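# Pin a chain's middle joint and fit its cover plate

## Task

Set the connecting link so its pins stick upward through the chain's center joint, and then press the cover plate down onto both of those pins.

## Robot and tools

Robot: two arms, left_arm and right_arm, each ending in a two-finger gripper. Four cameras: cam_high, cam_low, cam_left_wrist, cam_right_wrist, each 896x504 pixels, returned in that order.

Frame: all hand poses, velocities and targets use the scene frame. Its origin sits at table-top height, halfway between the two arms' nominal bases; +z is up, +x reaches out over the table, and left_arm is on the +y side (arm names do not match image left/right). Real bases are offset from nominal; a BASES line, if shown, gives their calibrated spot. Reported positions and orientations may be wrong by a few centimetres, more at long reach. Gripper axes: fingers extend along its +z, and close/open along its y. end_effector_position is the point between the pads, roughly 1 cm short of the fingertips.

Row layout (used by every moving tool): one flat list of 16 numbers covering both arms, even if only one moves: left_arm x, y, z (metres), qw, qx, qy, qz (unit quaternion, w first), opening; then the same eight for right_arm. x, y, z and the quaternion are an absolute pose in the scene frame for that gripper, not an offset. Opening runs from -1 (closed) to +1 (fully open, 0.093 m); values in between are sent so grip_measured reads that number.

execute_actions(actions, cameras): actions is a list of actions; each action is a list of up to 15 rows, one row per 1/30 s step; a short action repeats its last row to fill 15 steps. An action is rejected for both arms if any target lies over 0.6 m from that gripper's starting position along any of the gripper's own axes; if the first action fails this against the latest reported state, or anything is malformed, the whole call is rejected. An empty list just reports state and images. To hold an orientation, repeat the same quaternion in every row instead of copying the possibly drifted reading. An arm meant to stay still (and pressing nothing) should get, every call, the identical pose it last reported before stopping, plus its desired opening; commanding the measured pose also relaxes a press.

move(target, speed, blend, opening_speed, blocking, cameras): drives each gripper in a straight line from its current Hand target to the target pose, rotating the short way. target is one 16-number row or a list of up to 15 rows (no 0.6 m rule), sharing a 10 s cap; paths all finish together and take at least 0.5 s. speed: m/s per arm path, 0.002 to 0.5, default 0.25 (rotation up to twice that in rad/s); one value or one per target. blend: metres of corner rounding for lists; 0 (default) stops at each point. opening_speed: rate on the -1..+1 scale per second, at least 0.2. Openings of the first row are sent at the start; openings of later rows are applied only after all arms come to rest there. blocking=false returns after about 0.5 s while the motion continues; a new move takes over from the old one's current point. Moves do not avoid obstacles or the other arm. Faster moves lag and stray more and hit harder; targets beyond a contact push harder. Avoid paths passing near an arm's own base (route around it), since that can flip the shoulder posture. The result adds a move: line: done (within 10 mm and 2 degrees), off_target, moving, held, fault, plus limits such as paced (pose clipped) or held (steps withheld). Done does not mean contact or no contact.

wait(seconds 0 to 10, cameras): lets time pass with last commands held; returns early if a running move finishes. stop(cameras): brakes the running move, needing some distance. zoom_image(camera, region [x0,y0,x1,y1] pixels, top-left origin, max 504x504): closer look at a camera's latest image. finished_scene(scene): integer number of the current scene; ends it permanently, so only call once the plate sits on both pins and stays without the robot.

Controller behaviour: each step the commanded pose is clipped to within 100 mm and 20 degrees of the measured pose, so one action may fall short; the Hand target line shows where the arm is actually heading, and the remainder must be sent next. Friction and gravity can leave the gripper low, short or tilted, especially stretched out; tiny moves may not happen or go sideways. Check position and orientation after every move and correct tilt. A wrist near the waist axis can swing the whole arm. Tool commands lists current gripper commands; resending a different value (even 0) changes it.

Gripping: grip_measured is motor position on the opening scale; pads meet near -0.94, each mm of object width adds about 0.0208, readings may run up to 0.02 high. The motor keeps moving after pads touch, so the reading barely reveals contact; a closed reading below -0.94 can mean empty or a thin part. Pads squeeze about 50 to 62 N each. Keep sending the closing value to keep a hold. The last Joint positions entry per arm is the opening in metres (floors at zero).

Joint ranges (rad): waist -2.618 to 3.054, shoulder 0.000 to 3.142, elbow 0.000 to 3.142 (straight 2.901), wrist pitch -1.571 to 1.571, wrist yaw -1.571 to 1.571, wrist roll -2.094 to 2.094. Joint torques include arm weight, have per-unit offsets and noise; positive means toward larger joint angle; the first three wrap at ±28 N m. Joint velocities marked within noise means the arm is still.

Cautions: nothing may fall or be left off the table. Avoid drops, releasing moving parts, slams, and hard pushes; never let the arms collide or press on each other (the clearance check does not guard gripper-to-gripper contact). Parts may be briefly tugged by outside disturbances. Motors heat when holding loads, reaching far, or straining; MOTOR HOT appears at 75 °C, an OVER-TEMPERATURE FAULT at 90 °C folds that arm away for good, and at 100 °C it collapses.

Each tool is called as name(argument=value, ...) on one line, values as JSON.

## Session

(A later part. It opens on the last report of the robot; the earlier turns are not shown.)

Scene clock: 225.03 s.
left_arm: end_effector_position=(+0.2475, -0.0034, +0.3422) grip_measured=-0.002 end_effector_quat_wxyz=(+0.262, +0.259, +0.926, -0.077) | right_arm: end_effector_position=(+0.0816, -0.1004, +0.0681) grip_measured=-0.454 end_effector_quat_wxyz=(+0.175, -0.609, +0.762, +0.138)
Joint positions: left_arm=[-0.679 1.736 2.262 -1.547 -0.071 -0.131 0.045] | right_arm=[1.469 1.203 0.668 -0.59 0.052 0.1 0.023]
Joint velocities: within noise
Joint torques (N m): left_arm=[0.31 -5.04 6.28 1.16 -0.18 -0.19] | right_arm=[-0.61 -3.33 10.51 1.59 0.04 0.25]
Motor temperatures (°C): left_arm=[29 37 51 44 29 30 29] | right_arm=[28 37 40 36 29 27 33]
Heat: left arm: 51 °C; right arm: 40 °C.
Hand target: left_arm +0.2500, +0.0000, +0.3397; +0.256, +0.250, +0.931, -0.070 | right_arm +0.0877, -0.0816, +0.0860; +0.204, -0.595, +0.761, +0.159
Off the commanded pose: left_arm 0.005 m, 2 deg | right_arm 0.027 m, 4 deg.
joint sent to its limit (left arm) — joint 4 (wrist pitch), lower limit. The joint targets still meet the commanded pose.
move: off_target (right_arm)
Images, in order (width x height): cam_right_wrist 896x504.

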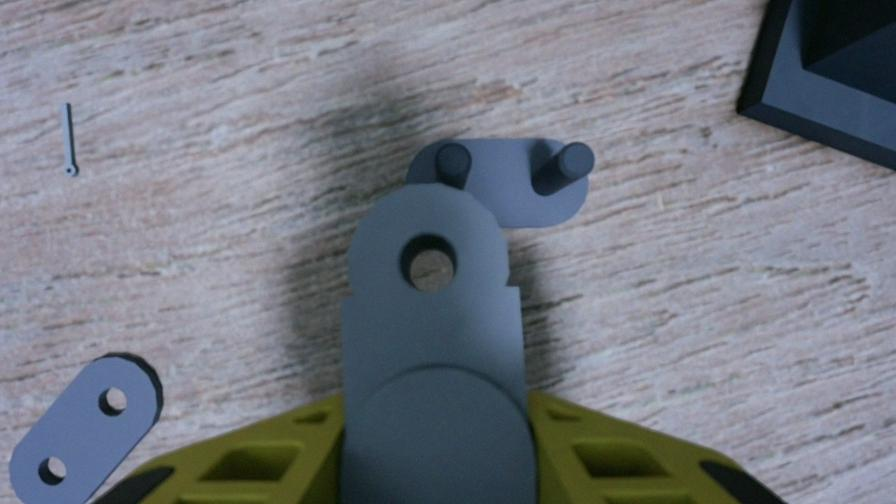

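move(target=[0.25,0.00,0.34,0.25,0.25,0.933,-0.067,0.0,0.092,-0.065,0.105,0.2238,-0.5920,0.7522,0.1805,-0.7], speed=0.08, cameras=["cam_right_wrist","cam_high"])

Scene clock: 226.27 s.
left_arm: end_effector_position=(+0.2475, -0.0034, +0.3422) grip_measured=-0.002 end_effector_quat_wxyz=(+0.262, +0.259, +0.926, -0.077) | right_arm: end_effector_position=(+0.0871, -0.0848, +0.0869) grip_measured=-0.454 end_effector_quat_wxyz=(+0.197, -0.599, +0.760, +0.157)
Joint positions: left_arm=[-0.679 1.736 2.262 -1.547 -0.071 -0.131 0.045] | right_arm=[1.456 1.203 0.718 -0.58 0.052 0.098 0.023]
Joint velocities: within noise
Joint torques (N m): left_arm=[0.29 -5.05 6.28 1.16 -0.18 -0.19] | right_arm=[-0.65 -3.58 10.58 1.7 -0.06 0.09]
Motor temperatures (°C): left_arm=[29 37 51 43 29 30 29] | right_arm=[28 37 40 36 29 27 33]
Heat: left arm: 51 °C; right arm: 40 °C.
Hand target: left_arm +0.2500, +0.0000, +0.3397; +0.256, +0.250, +0.931, -0.070 | right_arm +0.0918, -0.0666, +0.1058; +0.224, -0.592, +0.753, +0.180
Off the commanded pose: left_arm 0.005 m, 2 deg | right_arm 0.027 m, 4 deg.
joint sent to its limit (left arm) — joint 4 (wrist pitch), lower limit. The joint targets still meet the commanded pose.
move: off_target (right_arm)
Images, in order (width x height): cam_high 896x504, cam_right_wrist 896x504.

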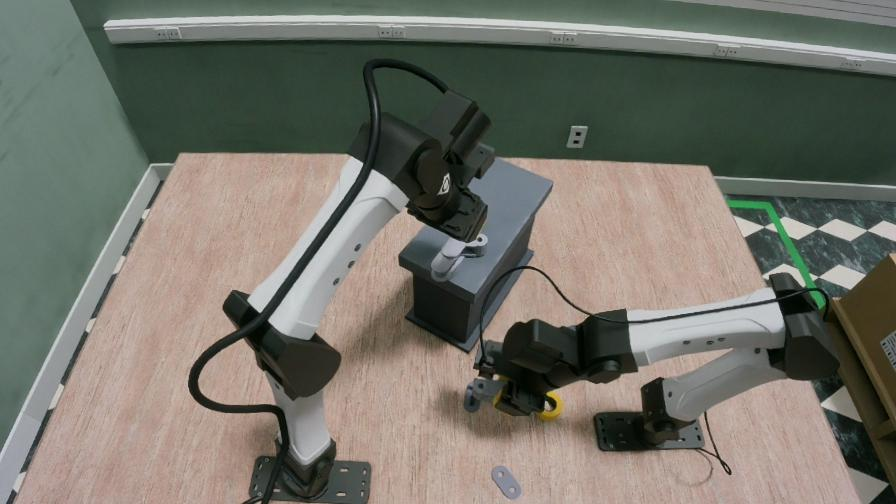

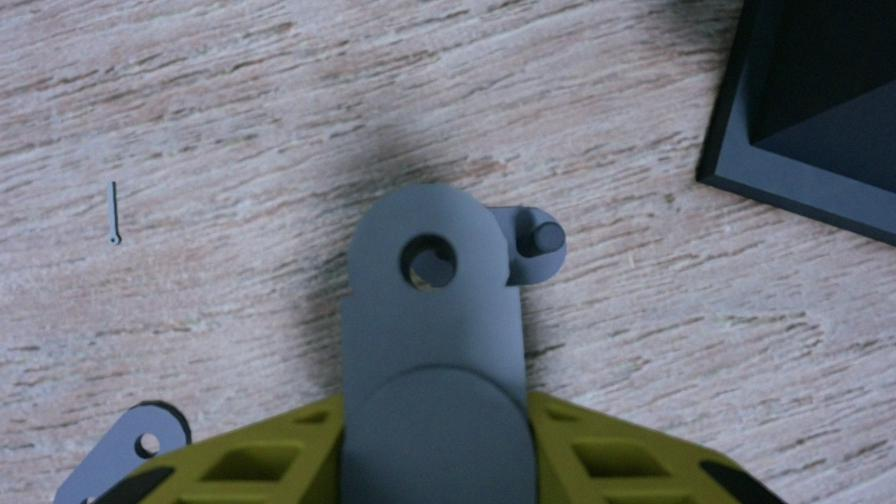

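zoom_image(camera="cam_right_wrist", region=[340, 180, 600, 326])

Scaled by 1.938 from the camera's 896x504 image, which has a finer 1280x720 frame.

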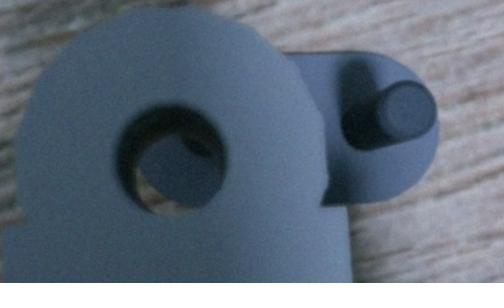

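move(target=[0.25,0.00,0.34,0.25,0.25,0.933,-0.067,0.0,0.0985,-0.0575,0.100,0.2342,-0.5932,0.7472,0.1859,-0.7], speed=0.05, cameras=["cam_right_wrist"])

zoom_image(camera="cam_right_wrist", region=[340, 180, 600, 326])

Scene clock: 228.87 s.
left_arm: end_effector_position=(+0.2475, -0.0034, +0.3422) grip_measured=-0.002 end_effector_quat_wxyz=(+0.262, +0.259, +0.926, -0.077) | right_arm: end_effector_position=(+0.0948, -0.0736, +0.0873) grip_measured=-0.454 end_effector_quat_wxyz=(+0.213, -0.598, +0.755, +0.164)
Joint positions: left_arm=[-0.679 1.736 2.262 -1.547 -0.071 -0.131 0.045] | right_arm=[1.433 1.229 0.718 -0.518 0.05 0.071 0.023]
Joint velocities: within noise
Joint torques (N m): left_arm=[0.31 -5.05 6.31 1.16 -0.18 -0.19] | right_arm=[-0.61 -3.82 9.11 1.78 -0.11 0.1]
Motor temperatures (°C): left_arm=[29 37 51 43 29 30 29] | right_arm=[28 37 40 37 29 27 33]
Heat: left arm: 51 °C; right arm: 40 °C.
Hand target: left_arm +0.2500, +0.0000, +0.3397; +0.256, +0.250, +0.931, -0.070 | right_arm +0.0984, -0.0587, +0.1007; +0.234, -0.593, +0.747, +0.186
Off the commanded pose: left_arm 0.005 m, 2 deg | right_arm 0.021 m, 4 deg.
joint sent to its limit (left arm) — joint 4 (wrist pitch), lower limit. The joint targets still meet the commanded pose.
move: off_target (right_arm)
Images, in order (width x height): cam_right_wrist 896x504.

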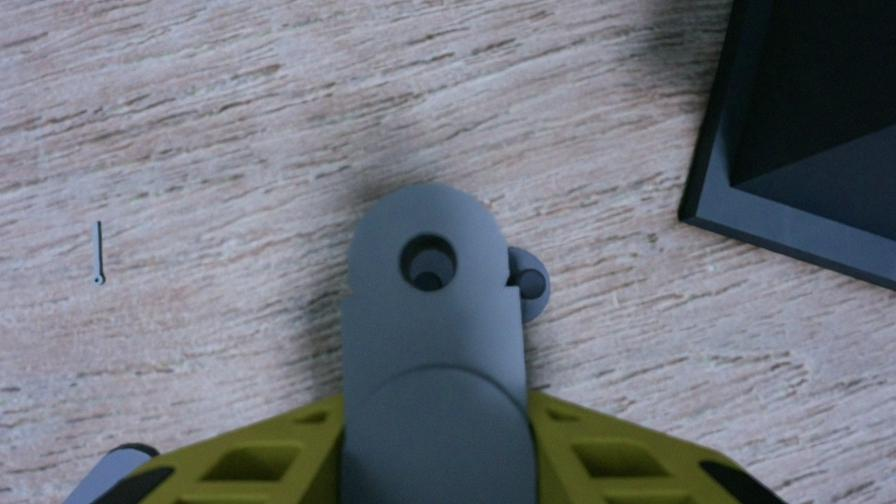

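Scaled by 1.938 from the camera's 896x504 image, which has a finer 1280x720 frame.

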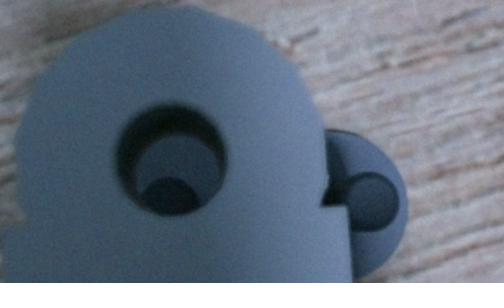

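move(target=[0.25,0.00,0.34,0.25,0.25,0.933,-0.067,0.0,0.0965,-0.061,0.085,0.2342,-0.5932,0.7472,0.1859,-0.7], speed=0.04, cameras=["cam_right_wrist"])

zoom_image(camera="cam_right_wrist", region=[340, 180, 600, 326])

Scene clock: 230.73 s.
left_arm: end_effector_position=(+0.2475, -0.0034, +0.3422) grip_measured=-0.002 end_effector_quat_wxyz=(+0.262, +0.259, +0.926, -0.077) | right_arm: end_effector_position=(+0.0952, -0.0708, +0.0800) grip_measured=-0.454 end_effector_quat_wxyz=(+0.220, -0.596, +0.753, +0.171)
Joint positions: left_arm=[-0.679 1.736 2.262 -1.547 -0.071 -0.131 0.045] | right_arm=[1.433 1.236 0.682 -0.454 0.05 0.071 0.023]
Joint velocities: within noise
Joint torques (N m): left_arm=[0.29 -5.05 6.28 1.16 -0.18 -0.2] | right_arm=[-0.12 -3.97 7.12 1.87 -0.09 0.12]
Motor temperatures (°C): left_arm=[29 37 51 43 29 30 29] | right_arm=[28 37 40 37 29 27 33]
Heat: left arm: 51 °C; right arm: 40 °C.
Hand target: left_arm +0.2500, +0.0000, +0.3397; +0.256, +0.250, +0.931, -0.070 | right_arm +0.0964, -0.0615, +0.0854; +0.234, -0.593, +0.747, +0.186
Off the commanded pose: left_arm 0.005 m, 2 deg | right_arm 0.011 m, 2 deg.
joint sent to its limit (left arm) — joint 4 (wrist pitch), lower limit. The joint targets still meet the commanded pose.
move: off_target (right_arm)
Images, in order (width x height): cam_right_wrist 896x504.

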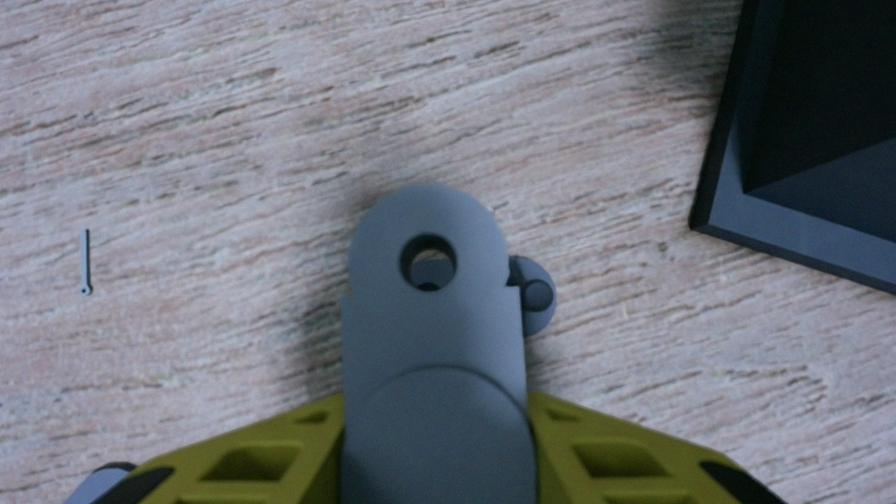

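Scaled by 1.938 from the camera's 896x504 image, which has a finer 1280x720 frame.

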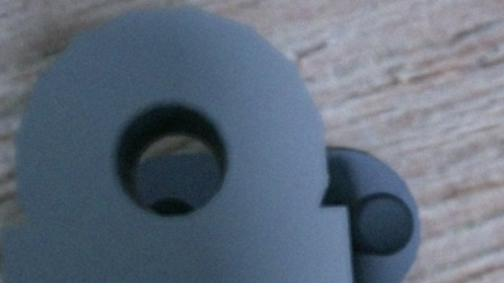

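move(target=[0.25,0.00,0.34,0.25,0.25,0.933,-0.067,0.0,0.0955,-0.070,0.075,0.2257,-0.5954,0.7500,0.1792,-0.7], speed=0.04, cameras=["cam_right_wrist"])

zoom_image(camera="cam_right_wrist", region=[340, 180, 600, 326])

Scene clock: 232.23 s.
left_arm: end_effector_position=(+0.2475, -0.0034, +0.3422) grip_measured=-0.002 end_effector_quat_wxyz=(+0.262, +0.259, +0.926, -0.077) | right_arm: end_effector_position=(+0.0939, -0.0795, +0.0683) grip_measured=-0.454 end_effector_quat_wxyz=(+0.209, -0.599, +0.756, +0.162)
Joint positions: left_arm=[-0.679 1.736 2.262 -1.547 -0.071 -0.131 0.045] | right_arm=[1.433 1.236 0.648 -0.449 0.05 0.071 0.023]
Joint velocities: within noise
Joint torques (N m): left_arm=[0.29 -5.04 6.28 1.16 -0.18 -0.19] | right_arm=[-0.34 -4.78 6.93 1.79 -0.11 0.12]
Motor temperatures (°C): left_arm=[29 37 51 43 29 30 29] | right_arm=[28 37 40 37 29 27 33]
Heat: left arm: 51 °C; right arm: 40 °C.
Hand target: left_arm +0.2500, +0.0000, +0.3397; +0.256, +0.250, +0.931, -0.070 | right_arm +0.0954, -0.0705, +0.0754; +0.226, -0.595, +0.750, +0.179
Off the commanded pose: left_arm 0.005 m, 2 deg | right_arm 0.012 m, 3 deg.
joint sent to its limit (left arm) — joint 4 (wrist pitch), lower limit. The joint targets still meet the commanded pose.
move: off_target (right_arm)
Images, in order (width x height): cam_right_wrist 896x504.

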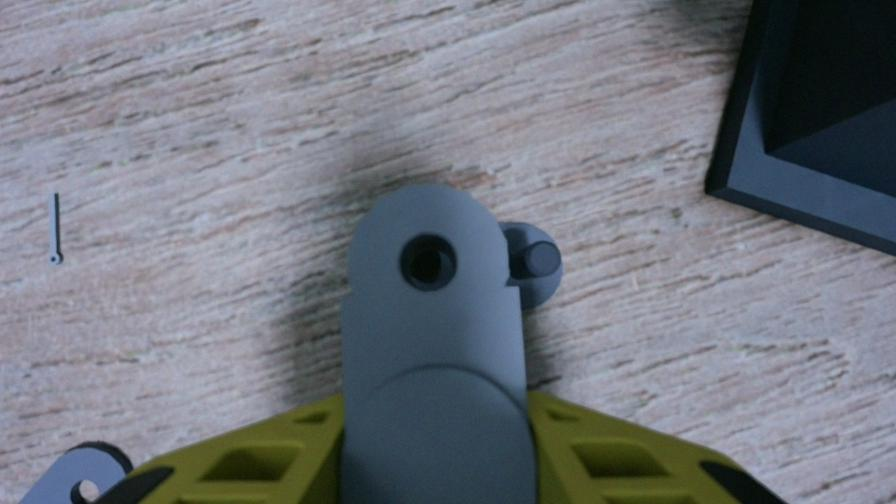

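Scaled by 1.938 from the camera's 896x504 image, which has a finer 1280x720 frame.

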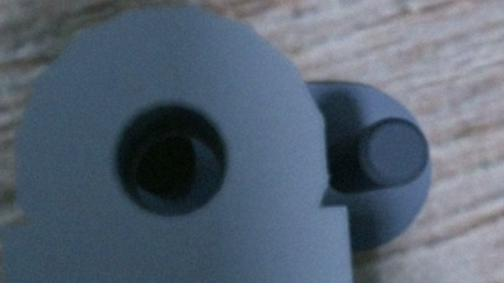

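move(target=[0.25,0.00,0.34,0.25,0.25,0.933,-0.067,0.0,0.0955,-0.070,0.070,0.2257,-0.5954,0.7500,0.1792,-0.7], speed=0.03, cameras=["cam_right_wrist"])

zoom_image(camera="cam_right_wrist", region=[340, 180, 600, 326])

Scene clock: 233.73 s.
left_arm: end_effector_position=(+0.2475, -0.0034, +0.3422) grip_measured=-0.002 end_effector_quat_wxyz=(+0.262, +0.259, +0.926, -0.077) | right_arm: end_effector_position=(+0.0940, -0.0789, +0.0658) grip_measured=-0.454 end_effector_quat_wxyz=(+0.212, -0.598, +0.755, +0.164)
Joint positions: left_arm=[-0.679 1.736 2.262 -1.547 -0.071 -0.131 0.045] | right_arm=[1.433 1.236 0.633 -0.426 0.05 0.071 0.023]
Joint velocities: within noise
Joint torques (N m): left_arm=[0.29 -5.05 6.28 1.16 -0.18 -0.2] | right_arm=[-0.35 -3.93 6.84 1.78 -0.12 0.11]
Motor temperatures (°C): left_arm=[29 37 51 43 29 30 29] | right_arm=[28 37 40 37 29 27 33]
Heat: left arm: 51 °C; right arm: 40 °C.
Hand target: left_arm +0.2500, +0.0000, +0.3397; +0.256, +0.250, +0.931, -0.070 | right_arm +0.0955, -0.0705, +0.0704; +0.226, -0.595, +0.750, +0.179
Off the commanded pose: left_arm 0.005 m, 2 deg | right_arm 0.010 m, 2 deg.
joint sent to its limit (left arm) — joint 4 (wrist pitch), lower limit. The joint targets still meet the commanded pose.
move: done
Images, in order (width x height): cam_right_wrist 896x504.

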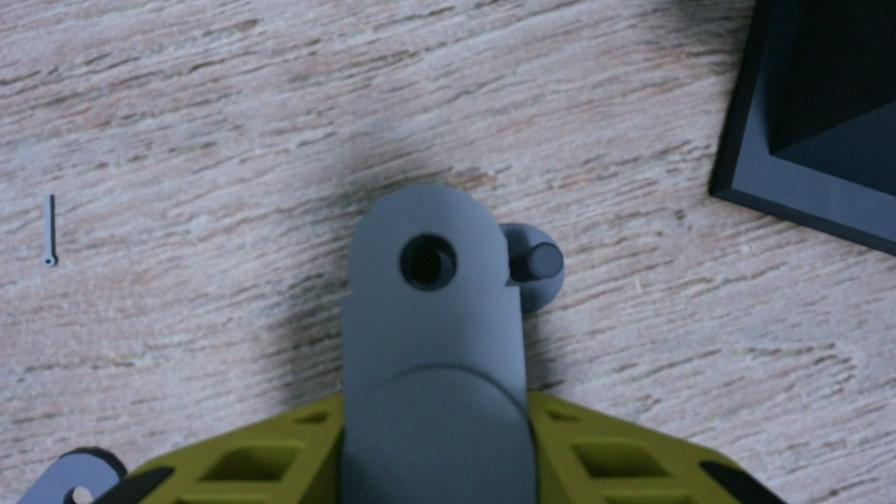

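Scaled by 1.938 from the camera's 896x504 image, which has a finer 1280x720 frame.

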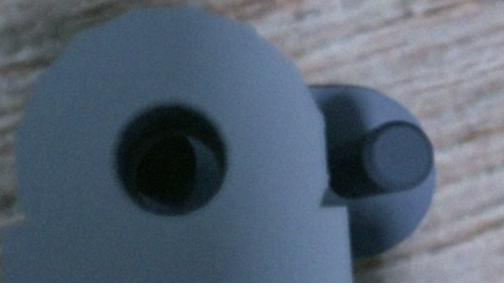

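move(target=[0.25,0.00,0.34,0.25,0.25,0.933,-0.067,0.0,0.0955,-0.0697,0.064,0.2257,-0.5954,0.7500,0.1792,-0.7], speed=0.03, cameras=["cam_right_wrist"])

zoom_image(camera="cam_right_wrist", region=[340, 180, 600, 326])

Scene clock: 235.33 s.
left_arm: end_effector_position=(+0.2475, -0.0034, +0.3422) grip_measured=-0.002 end_effector_quat_wxyz=(+0.262, +0.259, +0.926, -0.077) | right_arm: end_effector_position=(+0.0940, -0.0787, +0.0602) grip_measured=-0.454 end_effector_quat_wxyz=(+0.213, -0.598, +0.755, +0.165)
Joint positions: left_arm=[-0.679 1.736 2.262 -1.547 -0.071 -0.131 0.045] | right_arm=[1.433 1.247 0.615 -0.396 0.05 0.071 0.023]
Joint velocities: within noise
Joint torques (N m): left_arm=[0.28 -5.07 6.3 1.16 -0.19 -0.19] | right_arm=[-0.34 -3.79 6.82 1.82 -0.11 0.11]
Motor temperatures (°C): left_arm=[29 37 51 43 29 30 29] | right_arm=[28 37 40 37 29 27 33]
Heat: left arm: 51 °C; right arm: 40 °C.
Hand target: left_arm +0.2500, +0.0000, +0.3397; +0.256, +0.250, +0.931, -0.070 | right_arm +0.0954, -0.0702, +0.0645; +0.226, -0.595, +0.750, +0.179
Off the commanded pose: left_arm 0.005 m, 2 deg | right_arm 0.010 m, 2 deg.
joint sent to its limit (left arm) — joint 4 (wrist pitch), lower limit. The joint targets still meet the commanded pose.
move: done
Images, in order (width x height): cam_right_wrist 896x504.

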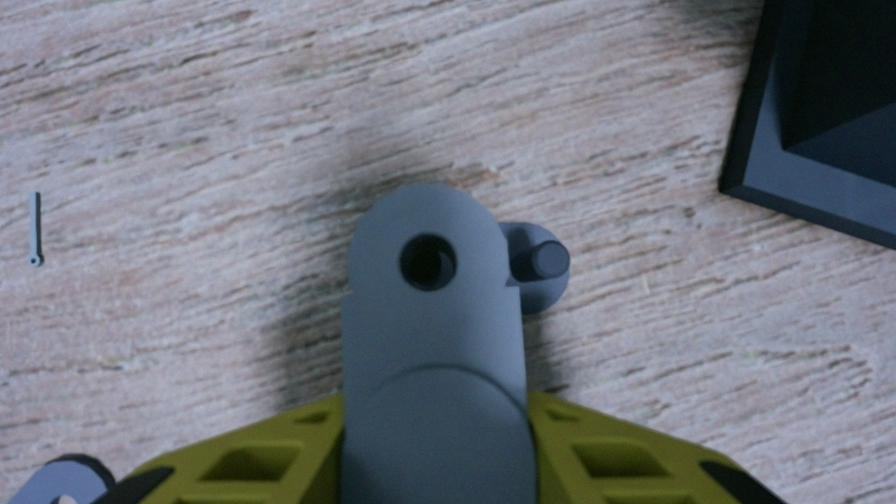

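Scaled by 1.938 from the camera's 896x504 image, which has a finer 1280x720 frame.

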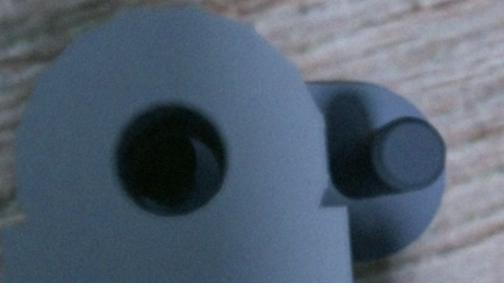

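move(target=[0.25,0.00,0.34,0.25,0.25,0.933,-0.067,0.0,0.0935,-0.0683,0.060,0.2257,-0.5954,0.7500,0.1792,-0.7], speed=0.03, cameras=["cam_right_wrist"])

zoom_image(camera="cam_right_wrist", region=[340, 180, 600, 326])

Scene clock: 236.60 s.
left_arm: end_effector_position=(+0.2475, -0.0034, +0.3422) grip_measured=-0.002 end_effector_quat_wxyz=(+0.262, +0.259, +0.926, -0.077) | right_arm: end_effector_position=(+0.0942, -0.0771, +0.0569) grip_measured=-0.454 end_effector_quat_wxyz=(+0.214, -0.598, +0.755, +0.166)
Joint positions: left_arm=[-0.679 1.736 2.262 -1.547 -0.071 -0.131 0.045] | right_arm=[1.433 1.259 0.608 -0.374 0.05 0.071 0.023]
Joint velocities: within noise
Joint torques (N m): left_arm=[0.29 -5.05 6.28 1.16 -0.19 -0.2] | right_arm=[0.44 -3.73 6.69 1.81 -0.07 0.2]
Motor temperatures (°C): left_arm=[29 37 51 43 29 30 29] | right_arm=[28 37 40 37 29 27 33]
Heat: left arm: 51 °C; right arm: 40 °C.
Hand target: left_arm +0.2500, +0.0000, +0.3397; +0.256, +0.250, +0.931, -0.070 | right_arm +0.0934, -0.0687, +0.0604; +0.225, -0.595, +0.750, +0.179
Off the commanded pose: left_arm 0.005 m, 2 deg | right_arm 0.009 m, 2 deg.
joint sent to its limit (left arm) — joint 4 (wrist pitch), lower limit. The joint targets still meet the commanded pose.
move: done
Images, in order (width x height): cam_right_wrist 896x504.

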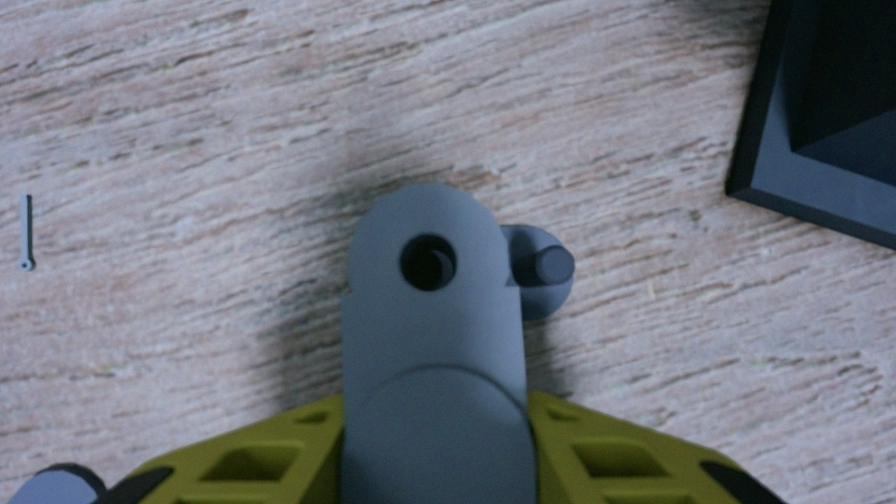

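Scaled by 1.938 from the camera's 896x504 image, which has a finer 1280x720 frame.

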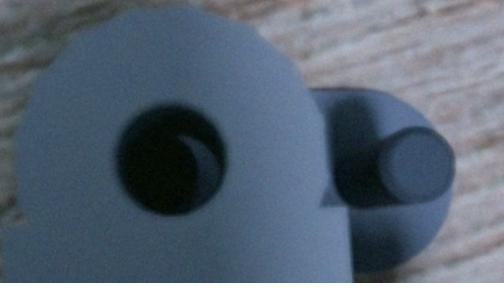

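move(target=[0.25,0.00,0.34,0.25,0.25,0.933,-0.067,0.0,0.0918,-0.0685,0.058,0.2257,-0.5954,0.7500,0.1792,-0.7], speed=0.03, cameras=["cam_right_wrist"])

zoom_image(camera="cam_right_wrist", region=[340, 180, 600, 326])

Scene clock: 238.90 s.
left_arm: end_effector_position=(+0.2475, -0.0034, +0.3422) grip_measured=-0.002 end_effector_quat_wxyz=(+0.262, +0.259, +0.926, -0.077) | right_arm: end_effector_position=(+0.0925, -0.0762, +0.0561) grip_measured=-0.454 end_effector_quat_wxyz=(+0.215, -0.599, +0.753, +0.168)
Joint positions: left_arm=[-0.679 1.736 2.262 -1.547 -0.071 -0.131 0.045] | right_arm=[1.44 1.259 0.601 -0.361 0.05 0.073 0.023]
Joint velocities: within noise
Joint torques (N m): left_arm=[0.29 -5.07 6.3 1.16 -0.19 -0.2] | right_arm=[0.59 -3.45 6.61 1.79 -0.03 0.25]
Motor temperatures (°C): left_arm=[29 37 51 43 29 30 29] | right_arm=[28 37 40 38 29 27 33]
Heat: left arm: 51 °C; right arm: 40 °C.
Hand target: left_arm +0.2500, +0.0000, +0.3397; +0.256, +0.250, +0.931, -0.070 | right_arm +0.0917, -0.0689, +0.0582; +0.225, -0.596, +0.750, +0.179
Off the commanded pose: left_arm 0.005 m, 2 deg | right_arm 0.008 m, 2 deg.
joint sent to its limit (left arm) — joint 4 (wrist pitch), lower limit. The joint targets still meet the commanded pose.
move: done
Images, in order (width x height): cam_right_wrist 896x504.

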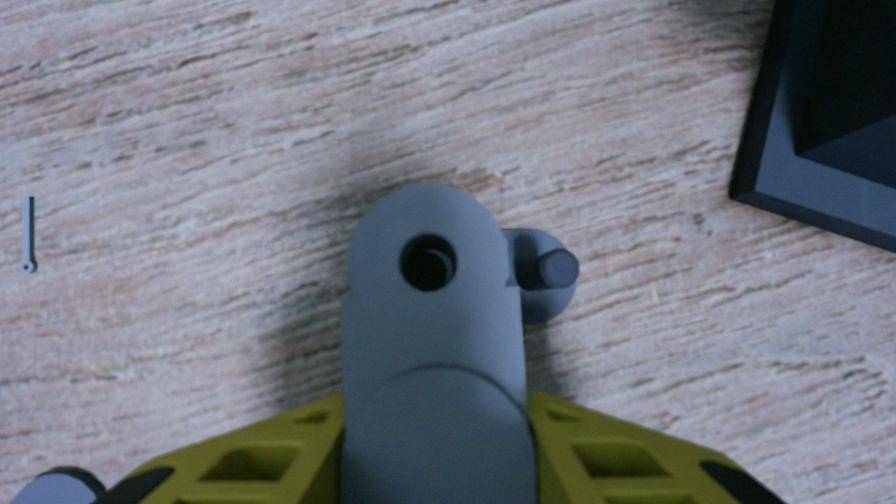

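Scaled by 1.938 from the camera's 896x504 image, which has a finer 1280x720 frame.

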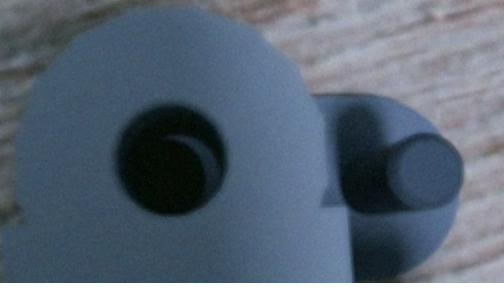

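move(target=[0.25,0.00,0.34,0.25,0.25,0.933,-0.067,0.0,0.0918,-0.0693,0.050,0.2257,-0.5954,0.7500,0.1792,-0.7], speed=0.03, cameras=["cam_right_wrist"])

zoom_image(camera="cam_right_wrist", region=[340, 180, 600, 326])

Scene clock: 240.63 s.
left_arm: end_effector_position=(+0.2475, -0.0034, +0.3422) grip_measured=-0.002 end_effector_quat_wxyz=(+0.262, +0.259, +0.926, -0.077) | right_arm: end_effector_position=(+0.0935, -0.0691, +0.0547) grip_measured=-0.454 end_effector_quat_wxyz=(+0.228, -0.595, +0.749, +0.181)
Joint positions: left_arm=[-0.679 1.736 2.262 -1.547 -0.071 -0.131 0.045] | right_arm=[1.44 1.271 0.582 -0.293 0.05 0.073 0.023]
Joint velocities: within noise
Joint torques (N m): left_arm=[0.27 -5.04 6.27 1.16 -0.18 -0.19] | right_arm=[0.54 -3.25 6 1.64 -0.03 0.24]
Motor temperatures (°C): left_arm=[29 37 51 43 29 30 29] | right_arm=[28 37 40 38 29 27 33]
Heat: left arm: 51 °C; right arm: 40 °C.
Hand target: left_arm +0.2500, +0.0000, +0.3397; +0.256, +0.250, +0.931, -0.070 | right_arm +0.0918, -0.0694, +0.0501; +0.226, -0.595, +0.750, +0.179
Off the commanded pose: left_arm 0.005 m, 2 deg | right_arm 0.005 m, 0 deg.
joint sent to its limit (left arm) — joint 4 (wrist pitch), lower limit. The joint targets still meet the commanded pose.
move: done
Images, in order (width x height): cam_right_wrist 896x504.

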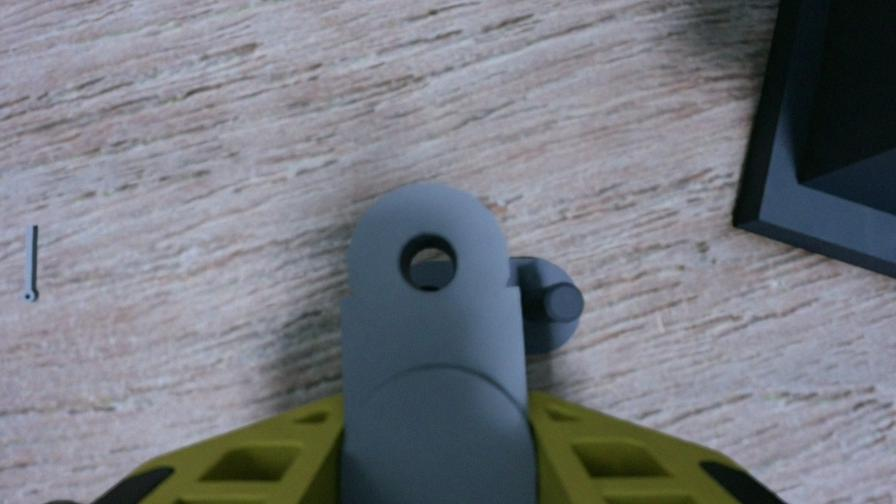

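Scaled by 1.938 from the camera's 896x504 image, which has a finer 1280x720 frame.

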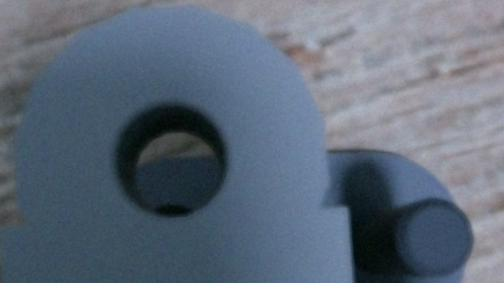

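move(target=[0.25,0.00,0.34,0.25,0.25,0.933,-0.067,0.0,0.0905,-0.0685,0.077,0.2257,-0.5954,0.7500,0.1792,-0.7], speed=0.04, cameras=["cam_right_wrist"])

move(target=[0.25,0.00,0.34,0.25,0.25,0.933,-0.067,0.0,0.0905,-0.0695,0.069,0.2257,-0.5954,0.7500,0.1792,-0.7], speed=0.04, cameras=["cam_right_wrist"])

zoom_image(camera="cam_right_wrist", region=[340, 180, 600, 326])

Scene clock: 243.00 s.
left_arm: end_effector_position=(+0.2475, -0.0034, +0.3422) grip_measured=-0.002 end_effector_quat_wxyz=(+0.262, +0.259, +0.926, -0.077) | right_arm: end_effector_position=(+0.0894, -0.0864, +0.0522) grip_measured=-0.454 end_effector_quat_wxyz=(+0.195, -0.605, +0.757, +0.151)
Joint positions: left_arm=[-0.679 1.736 2.262 -1.547 -0.071 -0.131 0.045] | right_arm=[1.446 1.26 0.614 -0.43 0.05 0.077 0.023]
Joint velocities: within noise
Joint torques (N m): left_arm=[0.28 -5.05 6.31 1.16 -0.19 -0.2] | right_arm=[0.55 -7.36 10.24 1.51 -0.01 0.26]
Motor temperatures (°C): left_arm=[29 37 51 43 29 30 29] | right_arm=[28 37 40 37 29 27 33]
Heat: left arm: 51 °C; right arm: 40 °C.
Hand target: left_arm +0.2500, +0.0000, +0.3397; +0.256, +0.250, +0.931, -0.070 | right_arm +0.0903, -0.0695, +0.0772; +0.225, -0.595, +0.750, +0.180
Off the commanded pose: left_arm 0.005 m, 2 deg | right_arm 0.031 m, 5 deg.
joint sent to its limit (left arm) — joint 4 (wrist pitch), lower limit. The joint targets still meet the commanded pose.
move: off_target (right_arm)
Images, in order (width x height): cam_right_wrist 896x504.

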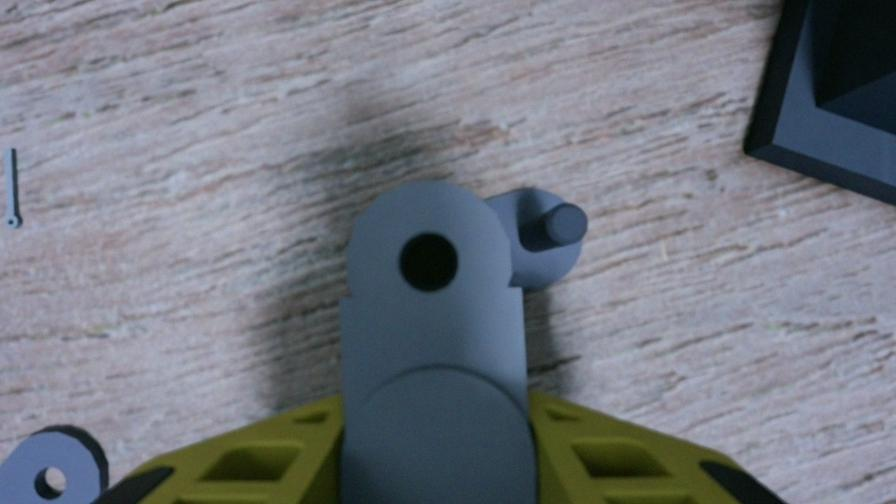

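Scene clock: 243.70 s.
left_arm: end_effector_position=(+0.2475, -0.0034, +0.3422) grip_measured=-0.002 end_effector_quat_wxyz=(+0.262, +0.259, +0.926, -0.077) | right_arm: end_effector_position=(+0.0895, -0.0856, +0.0531) grip_measured=-0.454 end_effector_quat_wxyz=(+0.196, -0.604, +0.757, +0.153)
Joint positions: left_arm=[-0.679 1.736 2.262 -1.547 -0.071 -0.131 0.045] | right_arm=[1.446 1.257 0.614 -0.427 0.05 0.077 0.023]
Joint velocities: within noise
Joint torques (N m): left_arm=[0.31 -5.04 6.28 1.16 -0.19 -0.19] | right_arm=[0.51 -6.26 8.03 1.76 -0.01 0.25]
Motor temperatures (°C): left_arm=[29 37 51 43 29 30 29] | right_arm=[28 37 41 37 29 27 33]
Heat: left arm: 51 °C; right arm: 41 °C.
Hand target: left_arm +0.2500, +0.0000, +0.3397; +0.256, +0.250, +0.931, -0.070 | right_arm +0.0903, -0.0705, +0.0698; +0.225, -0.595, +0.750, +0.179
Off the commanded pose: left_arm 0.005 m, 2 deg | right_arm 0.023 m, 5 deg.
joint sent to its limit (left arm) — joint 4 (wrist pitch), lower limit. The joint targets still meet the commanded pose.
move: off_target (right_arm)
Images, in order (width x height): cam_right_wrist 896x504.

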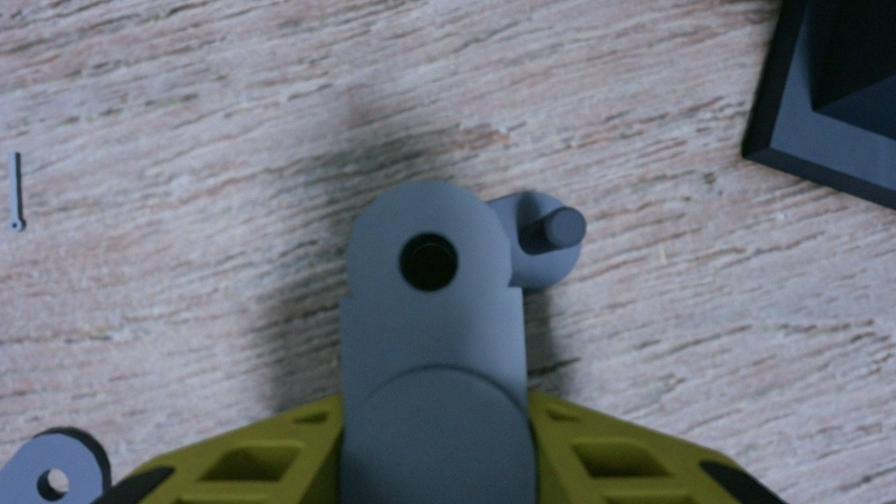

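Scaled by 1.938 from the camera's 896x504 image, which has a finer 1280x720 frame.

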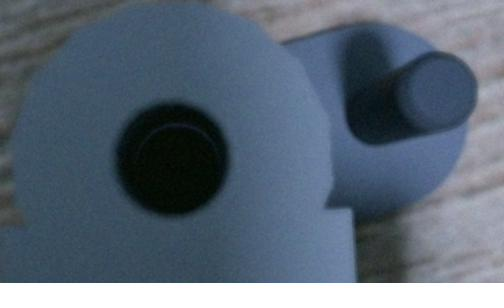

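move(target=[0.25,0.00,0.34,0.25,0.25,0.933,-0.067,0.0,0.0895,-0.078,0.056,0.2150,-0.5978,0.7530,0.1707,-0.7], speed=0.03, cameras=["cam_right_wrist"])

zoom_image(camera="cam_right_wrist", region=[340, 180, 600, 326])

Scene clock: 245.37 s.
left_arm: end_effector_position=(+0.2475, -0.0034, +0.3422) grip_measured=-0.002 end_effector_quat_wxyz=(+0.262, +0.259, +0.926, -0.077) | right_arm: end_effector_position=(+0.0892, -0.0872, +0.0487) grip_measured=-0.454 end_effector_quat_wxyz=(+0.197, -0.604, +0.757, +0.153)
Joint positions: left_arm=[-0.679 1.736 2.262 -1.547 -0.071 -0.131 0.045] | right_arm=[1.446 1.257 0.594 -0.405 0.05 0.077 0.023]
Joint velocities: within noise
Joint torques (N m): left_arm=[0.28 -5.04 6.28 1.16 -0.18 -0.19] | right_arm=[0.34 -5.35 6.6 1.73 -0.04 0.25]
Motor temperatures (°C): left_arm=[29 37 51 43 29 30 29] | right_arm=[28 37 41 37 29 27 33]
Heat: left arm: 51 °C; right arm: 41 °C.
Hand target: left_arm +0.2500, +0.0000, +0.3397; +0.256, +0.250, +0.931, -0.070 | right_arm +0.0894, -0.0783, +0.0564; +0.215, -0.598, +0.753, +0.171
Off the commanded pose: left_arm 0.005 m, 2 deg | right_arm 0.012 m, 3 deg.
joint sent to its limit (left arm) — joint 4 (wrist pitch), lower limit. The joint targets still meet the commanded pose.
move: off_target (right_arm)
Images, in order (width x height): cam_right_wrist 896x504.

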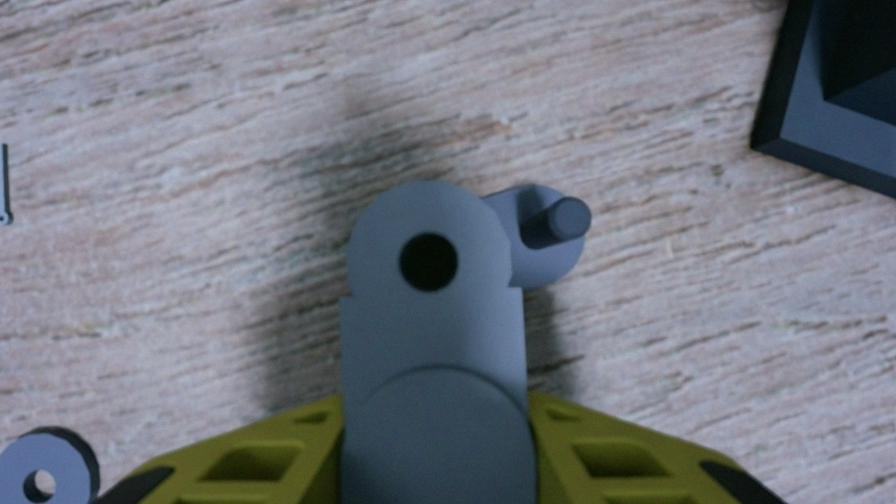

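Scaled by 1.938 from the camera's 896x504 image, which has a finer 1280x720 frame.

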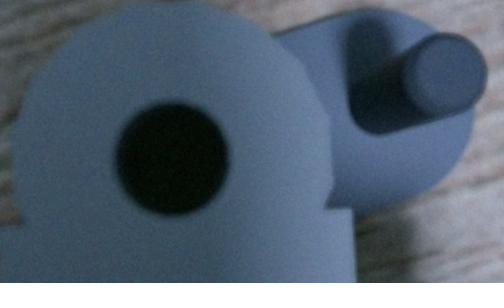

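move(target=[0.25,0.00,0.34,0.25,0.25,0.933,-0.067,0.0,0.0895,-0.080,0.044,0.2150,-0.5978,0.7530,0.1707,-0.7], speed=0.03, cameras=["cam_right_wrist"])

move(target=[0.25,0.00,0.34,0.25,0.25,0.933,-0.067,0.0,0.0895,-0.080,0.033,0.2150,-0.5978,0.7530,0.1707,-0.7], speed=0.03, cameras=["cam_right_wrist"])

zoom_image(camera="cam_right_wrist", region=[340, 180, 600, 326])

Scene clock: 246.70 s.
left_arm: end_effector_position=(+0.2475, -0.0034, +0.3422) grip_measured=-0.002 end_effector_quat_wxyz=(+0.262, +0.259, +0.926, -0.077) | right_arm: end_effector_position=(+0.0890, -0.0892, +0.0406) grip_measured=-0.454 end_effector_quat_wxyz=(+0.201, -0.603, +0.756, +0.157)
Joint positions: left_arm=[-0.679 1.736 2.262 -1.547 -0.071 -0.131 0.045] | right_arm=[1.446 1.257 0.552 -0.351 0.05 0.077 0.023]
Joint velocities: within noise
Joint torques (N m): left_arm=[0.28 -5.07 6.27 1.16 -0.19 -0.2] | right_arm=[0.24 -3.6 6.54 1.78 -0.05 0.23]
Motor temperatures (°C): left_arm=[29 37 51 43 29 30 29] | right_arm=[28 37 41 38 29 27 33]
Heat: left arm: 51 °C; right arm: 41 °C.
Hand target: left_arm +0.2500, +0.0000, +0.3397; +0.256, +0.250, +0.931, -0.070 | right_arm +0.0894, -0.0805, +0.0444; +0.215, -0.598, +0.753, +0.171
Off the commanded pose: left_arm 0.005 m, 2 deg | right_arm 0.010 m, 2 deg.
joint sent to its limit (left arm) — joint 4 (wrist pitch), lower limit. The joint targets still meet the commanded pose.
move: done
Images, in order (width x height): cam_right_wrist 896x504.

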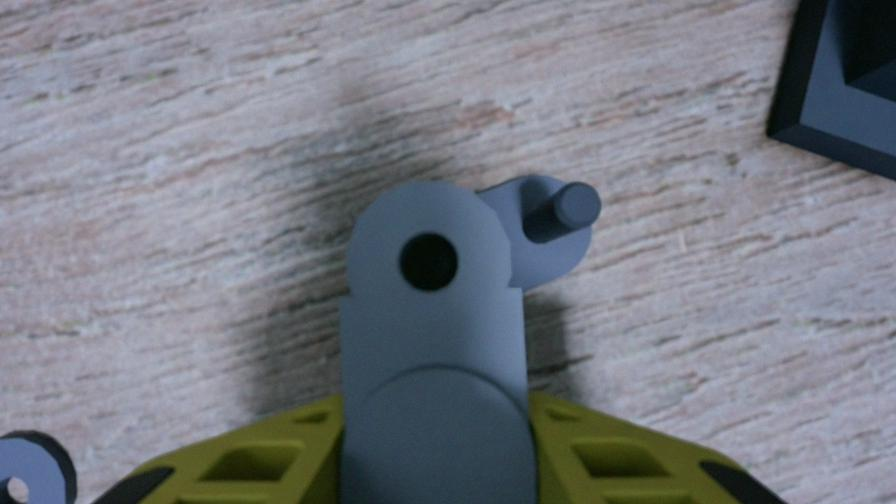

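Scene clock: 247.80 s.
left_arm: end_effector_position=(+0.2475, -0.0034, +0.3422) grip_measured=-0.002 end_effector_quat_wxyz=(+0.262, +0.259, +0.926, -0.077) | right_arm: end_effector_position=(+0.0895, -0.0851, +0.0332) grip_measured=-0.454 end_effector_quat_wxyz=(+0.207, -0.601, +0.754, +0.163)
Joint positions: left_arm=[-0.679 1.736 2.262 -1.547 -0.071 -0.131 0.045] | right_arm=[1.446 1.284 0.526 -0.282 0.05 0.077 0.023]
Joint velocities: within noise
Joint torques (N m): left_arm=[0.29 -5.07 6.3 1.16 -0.18 -0.2] | right_arm=[0.27 -3.36 5.98 1.74 -0.05 0.23]
Motor temperatures (°C): left_arm=[29 37 51 43 29 30 29] | right_arm=[28 37 41 38 29 27 33]
Heat: left arm: 51 °C; right arm: 41 °C.
Hand target: left_arm +0.2500, +0.0000, +0.3397; +0.256, +0.250, +0.931, -0.070 | right_arm +0.0894, -0.0802, +0.0333; +0.215, -0.598, +0.753, +0.171
Off the commanded pose: left_arm 0.005 m, 2 deg | right_arm 0.005 m, 1 deg.
joint sent to its limit (left arm) — joint 4 (wrist pitch), lower limit. The joint targets still meet the commanded pose.
move: done
Images, in order (width x height): cam_right_wrist 896x504.

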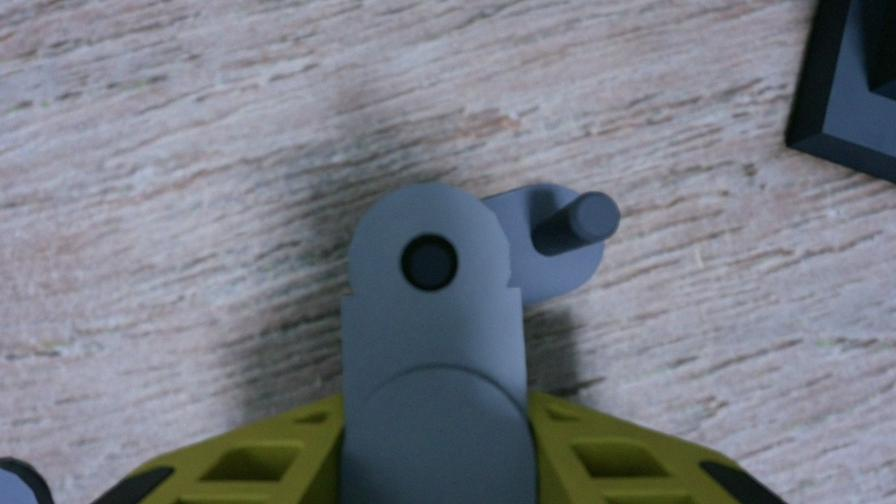

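Scaled by 1.938 from the camera's 896x504 image, which has a finer 1280x720 frame.

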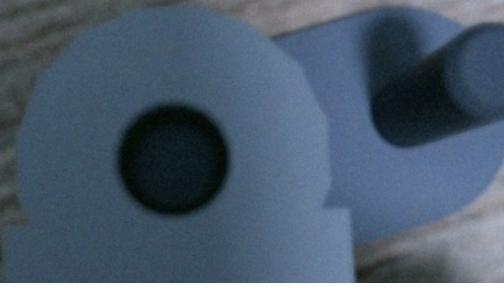

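move(target=[0.25,0.00,0.34,0.25,0.25,0.933,-0.067,0.0,0.0895,-0.082,0.025,0.2150,-0.5978,0.7530,0.1707,-0.7], speed=0.03, cameras=["cam_right_wrist"])

move(target=[0.25,0.00,0.34,0.25,0.25,0.933,-0.067,0.0,0.0895,-0.082,0.021,0.2150,-0.5978,0.7530,0.1707,-0.7], speed=0.03, cameras=["cam_right_wrist"])

zoom_image(camera="cam_right_wrist", region=[340, 180, 600, 326])

Scene clock: 249.00 s.
left_arm: end_effector_position=(+0.2475, -0.0034, +0.3422) grip_measured=-0.002 end_effector_quat_wxyz=(+0.262, +0.259, +0.926, -0.077) | right_arm: end_effector_position=(+0.0888, -0.0908, +0.0217) grip_measured=-0.454 end_effector_quat_wxyz=(+0.202, -0.603, +0.756, +0.157)
Joint positions: left_arm=[-0.679 1.736 2.262 -1.547 -0.071 -0.131 0.045] | right_arm=[1.446 1.3 0.493 -0.249 0.05 0.077 0.023]
Joint velocities: within noise
Joint torques (N m): left_arm=[0.28 -5.07 6.31 1.16 -0.18 -0.19] | right_arm=[0.14 -3.71 6.27 1.78 -0.05 0.22]
Motor temperatures (°C): left_arm=[29 37 51 43 29 30 29] | right_arm=[28 37 40 38 29 27 33]
Heat: left arm: 51 °C; right arm: 40 °C.
Hand target: left_arm +0.2500, +0.0000, +0.3397; +0.256, +0.250, +0.931, -0.070 | right_arm +0.0894, -0.0824, +0.0255; +0.215, -0.598, +0.753, +0.171
Off the commanded pose: left_arm 0.005 m, 2 deg | right_arm 0.009 m, 2 deg.
joint sent to its limit (left arm) — joint 4 (wrist pitch), lower limit. The joint targets still meet the commanded pose.
move: done
Images, in order (width x height): cam_right_wrist 896x504.

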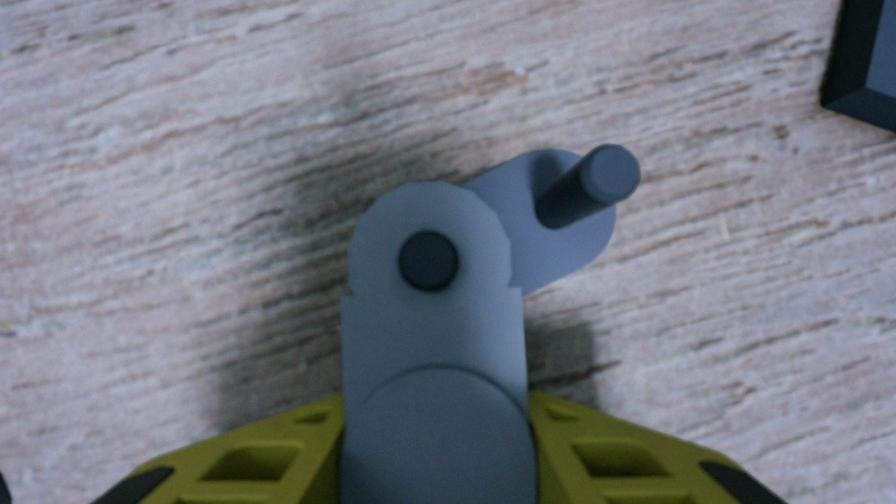

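Scene clock: 249.80 s.
left_arm: end_effector_position=(+0.2475, -0.0034, +0.3422) grip_measured=-0.002 end_effector_quat_wxyz=(+0.262, +0.259, +0.926, -0.077) | right_arm: end_effector_position=(+0.0890, -0.0888, +0.0202) grip_measured=-0.454 end_effector_quat_wxyz=(+0.204, -0.602, +0.755, +0.160)
Joint positions: left_arm=[-0.679 1.736 2.262 -1.547 -0.071 -0.131 0.045] | right_arm=[1.446 1.31 0.489 -0.228 0.05 0.077 0.023]
Joint velocities: within noise
Joint torques (N m): left_arm=[0.27 -5.05 6.3 1.16 -0.19 -0.19] | right_arm=[0.14 -3.38 5.78 1.79 -0.05 0.22]
Motor temperatures (°C): left_arm=[29 37 51 43 29 30 29] | right_arm=[28 37 40 38 29 27 33]
Heat: left arm: 51 °C; right arm: 40 °C.
Hand target: left_arm +0.2500, +0.0000, +0.3397; +0.256, +0.250, +0.931, -0.070 | right_arm +0.0894, -0.0823, +0.0214; +0.215, -0.598, +0.753, +0.171
Off the commanded pose: left_arm 0.005 m, 2 deg | right_arm 0.007 m, 2 deg.
joint sent to its limit (left arm) — joint 4 (wrist pitch), lower limit. The joint targets still meet the commanded pose.
move: done
Images, in order (width x height): cam_right_wrist 896x504.

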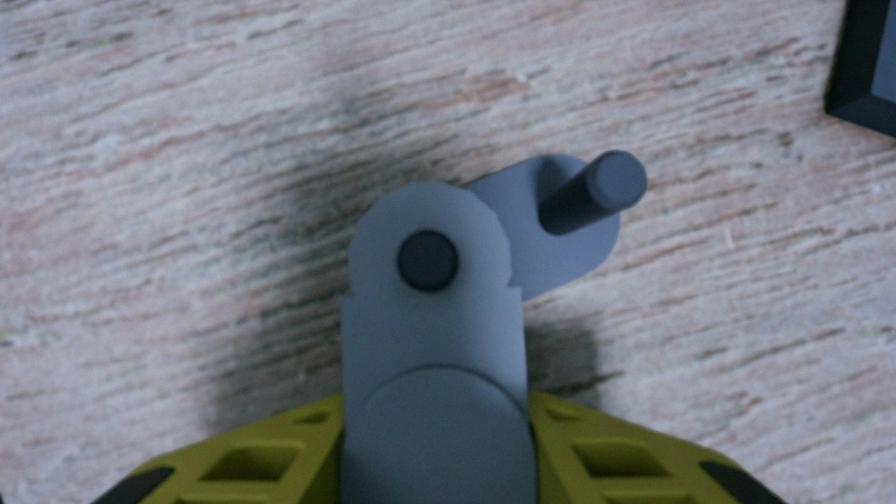

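Scaled by 1.938 from the camera's 896x504 image, which has a finer 1280x720 frame.

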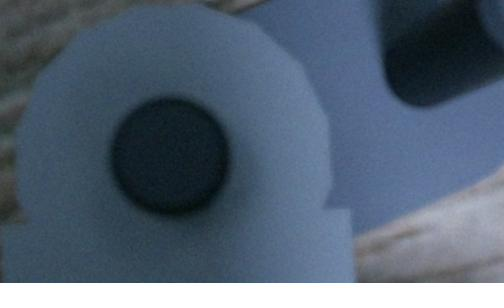

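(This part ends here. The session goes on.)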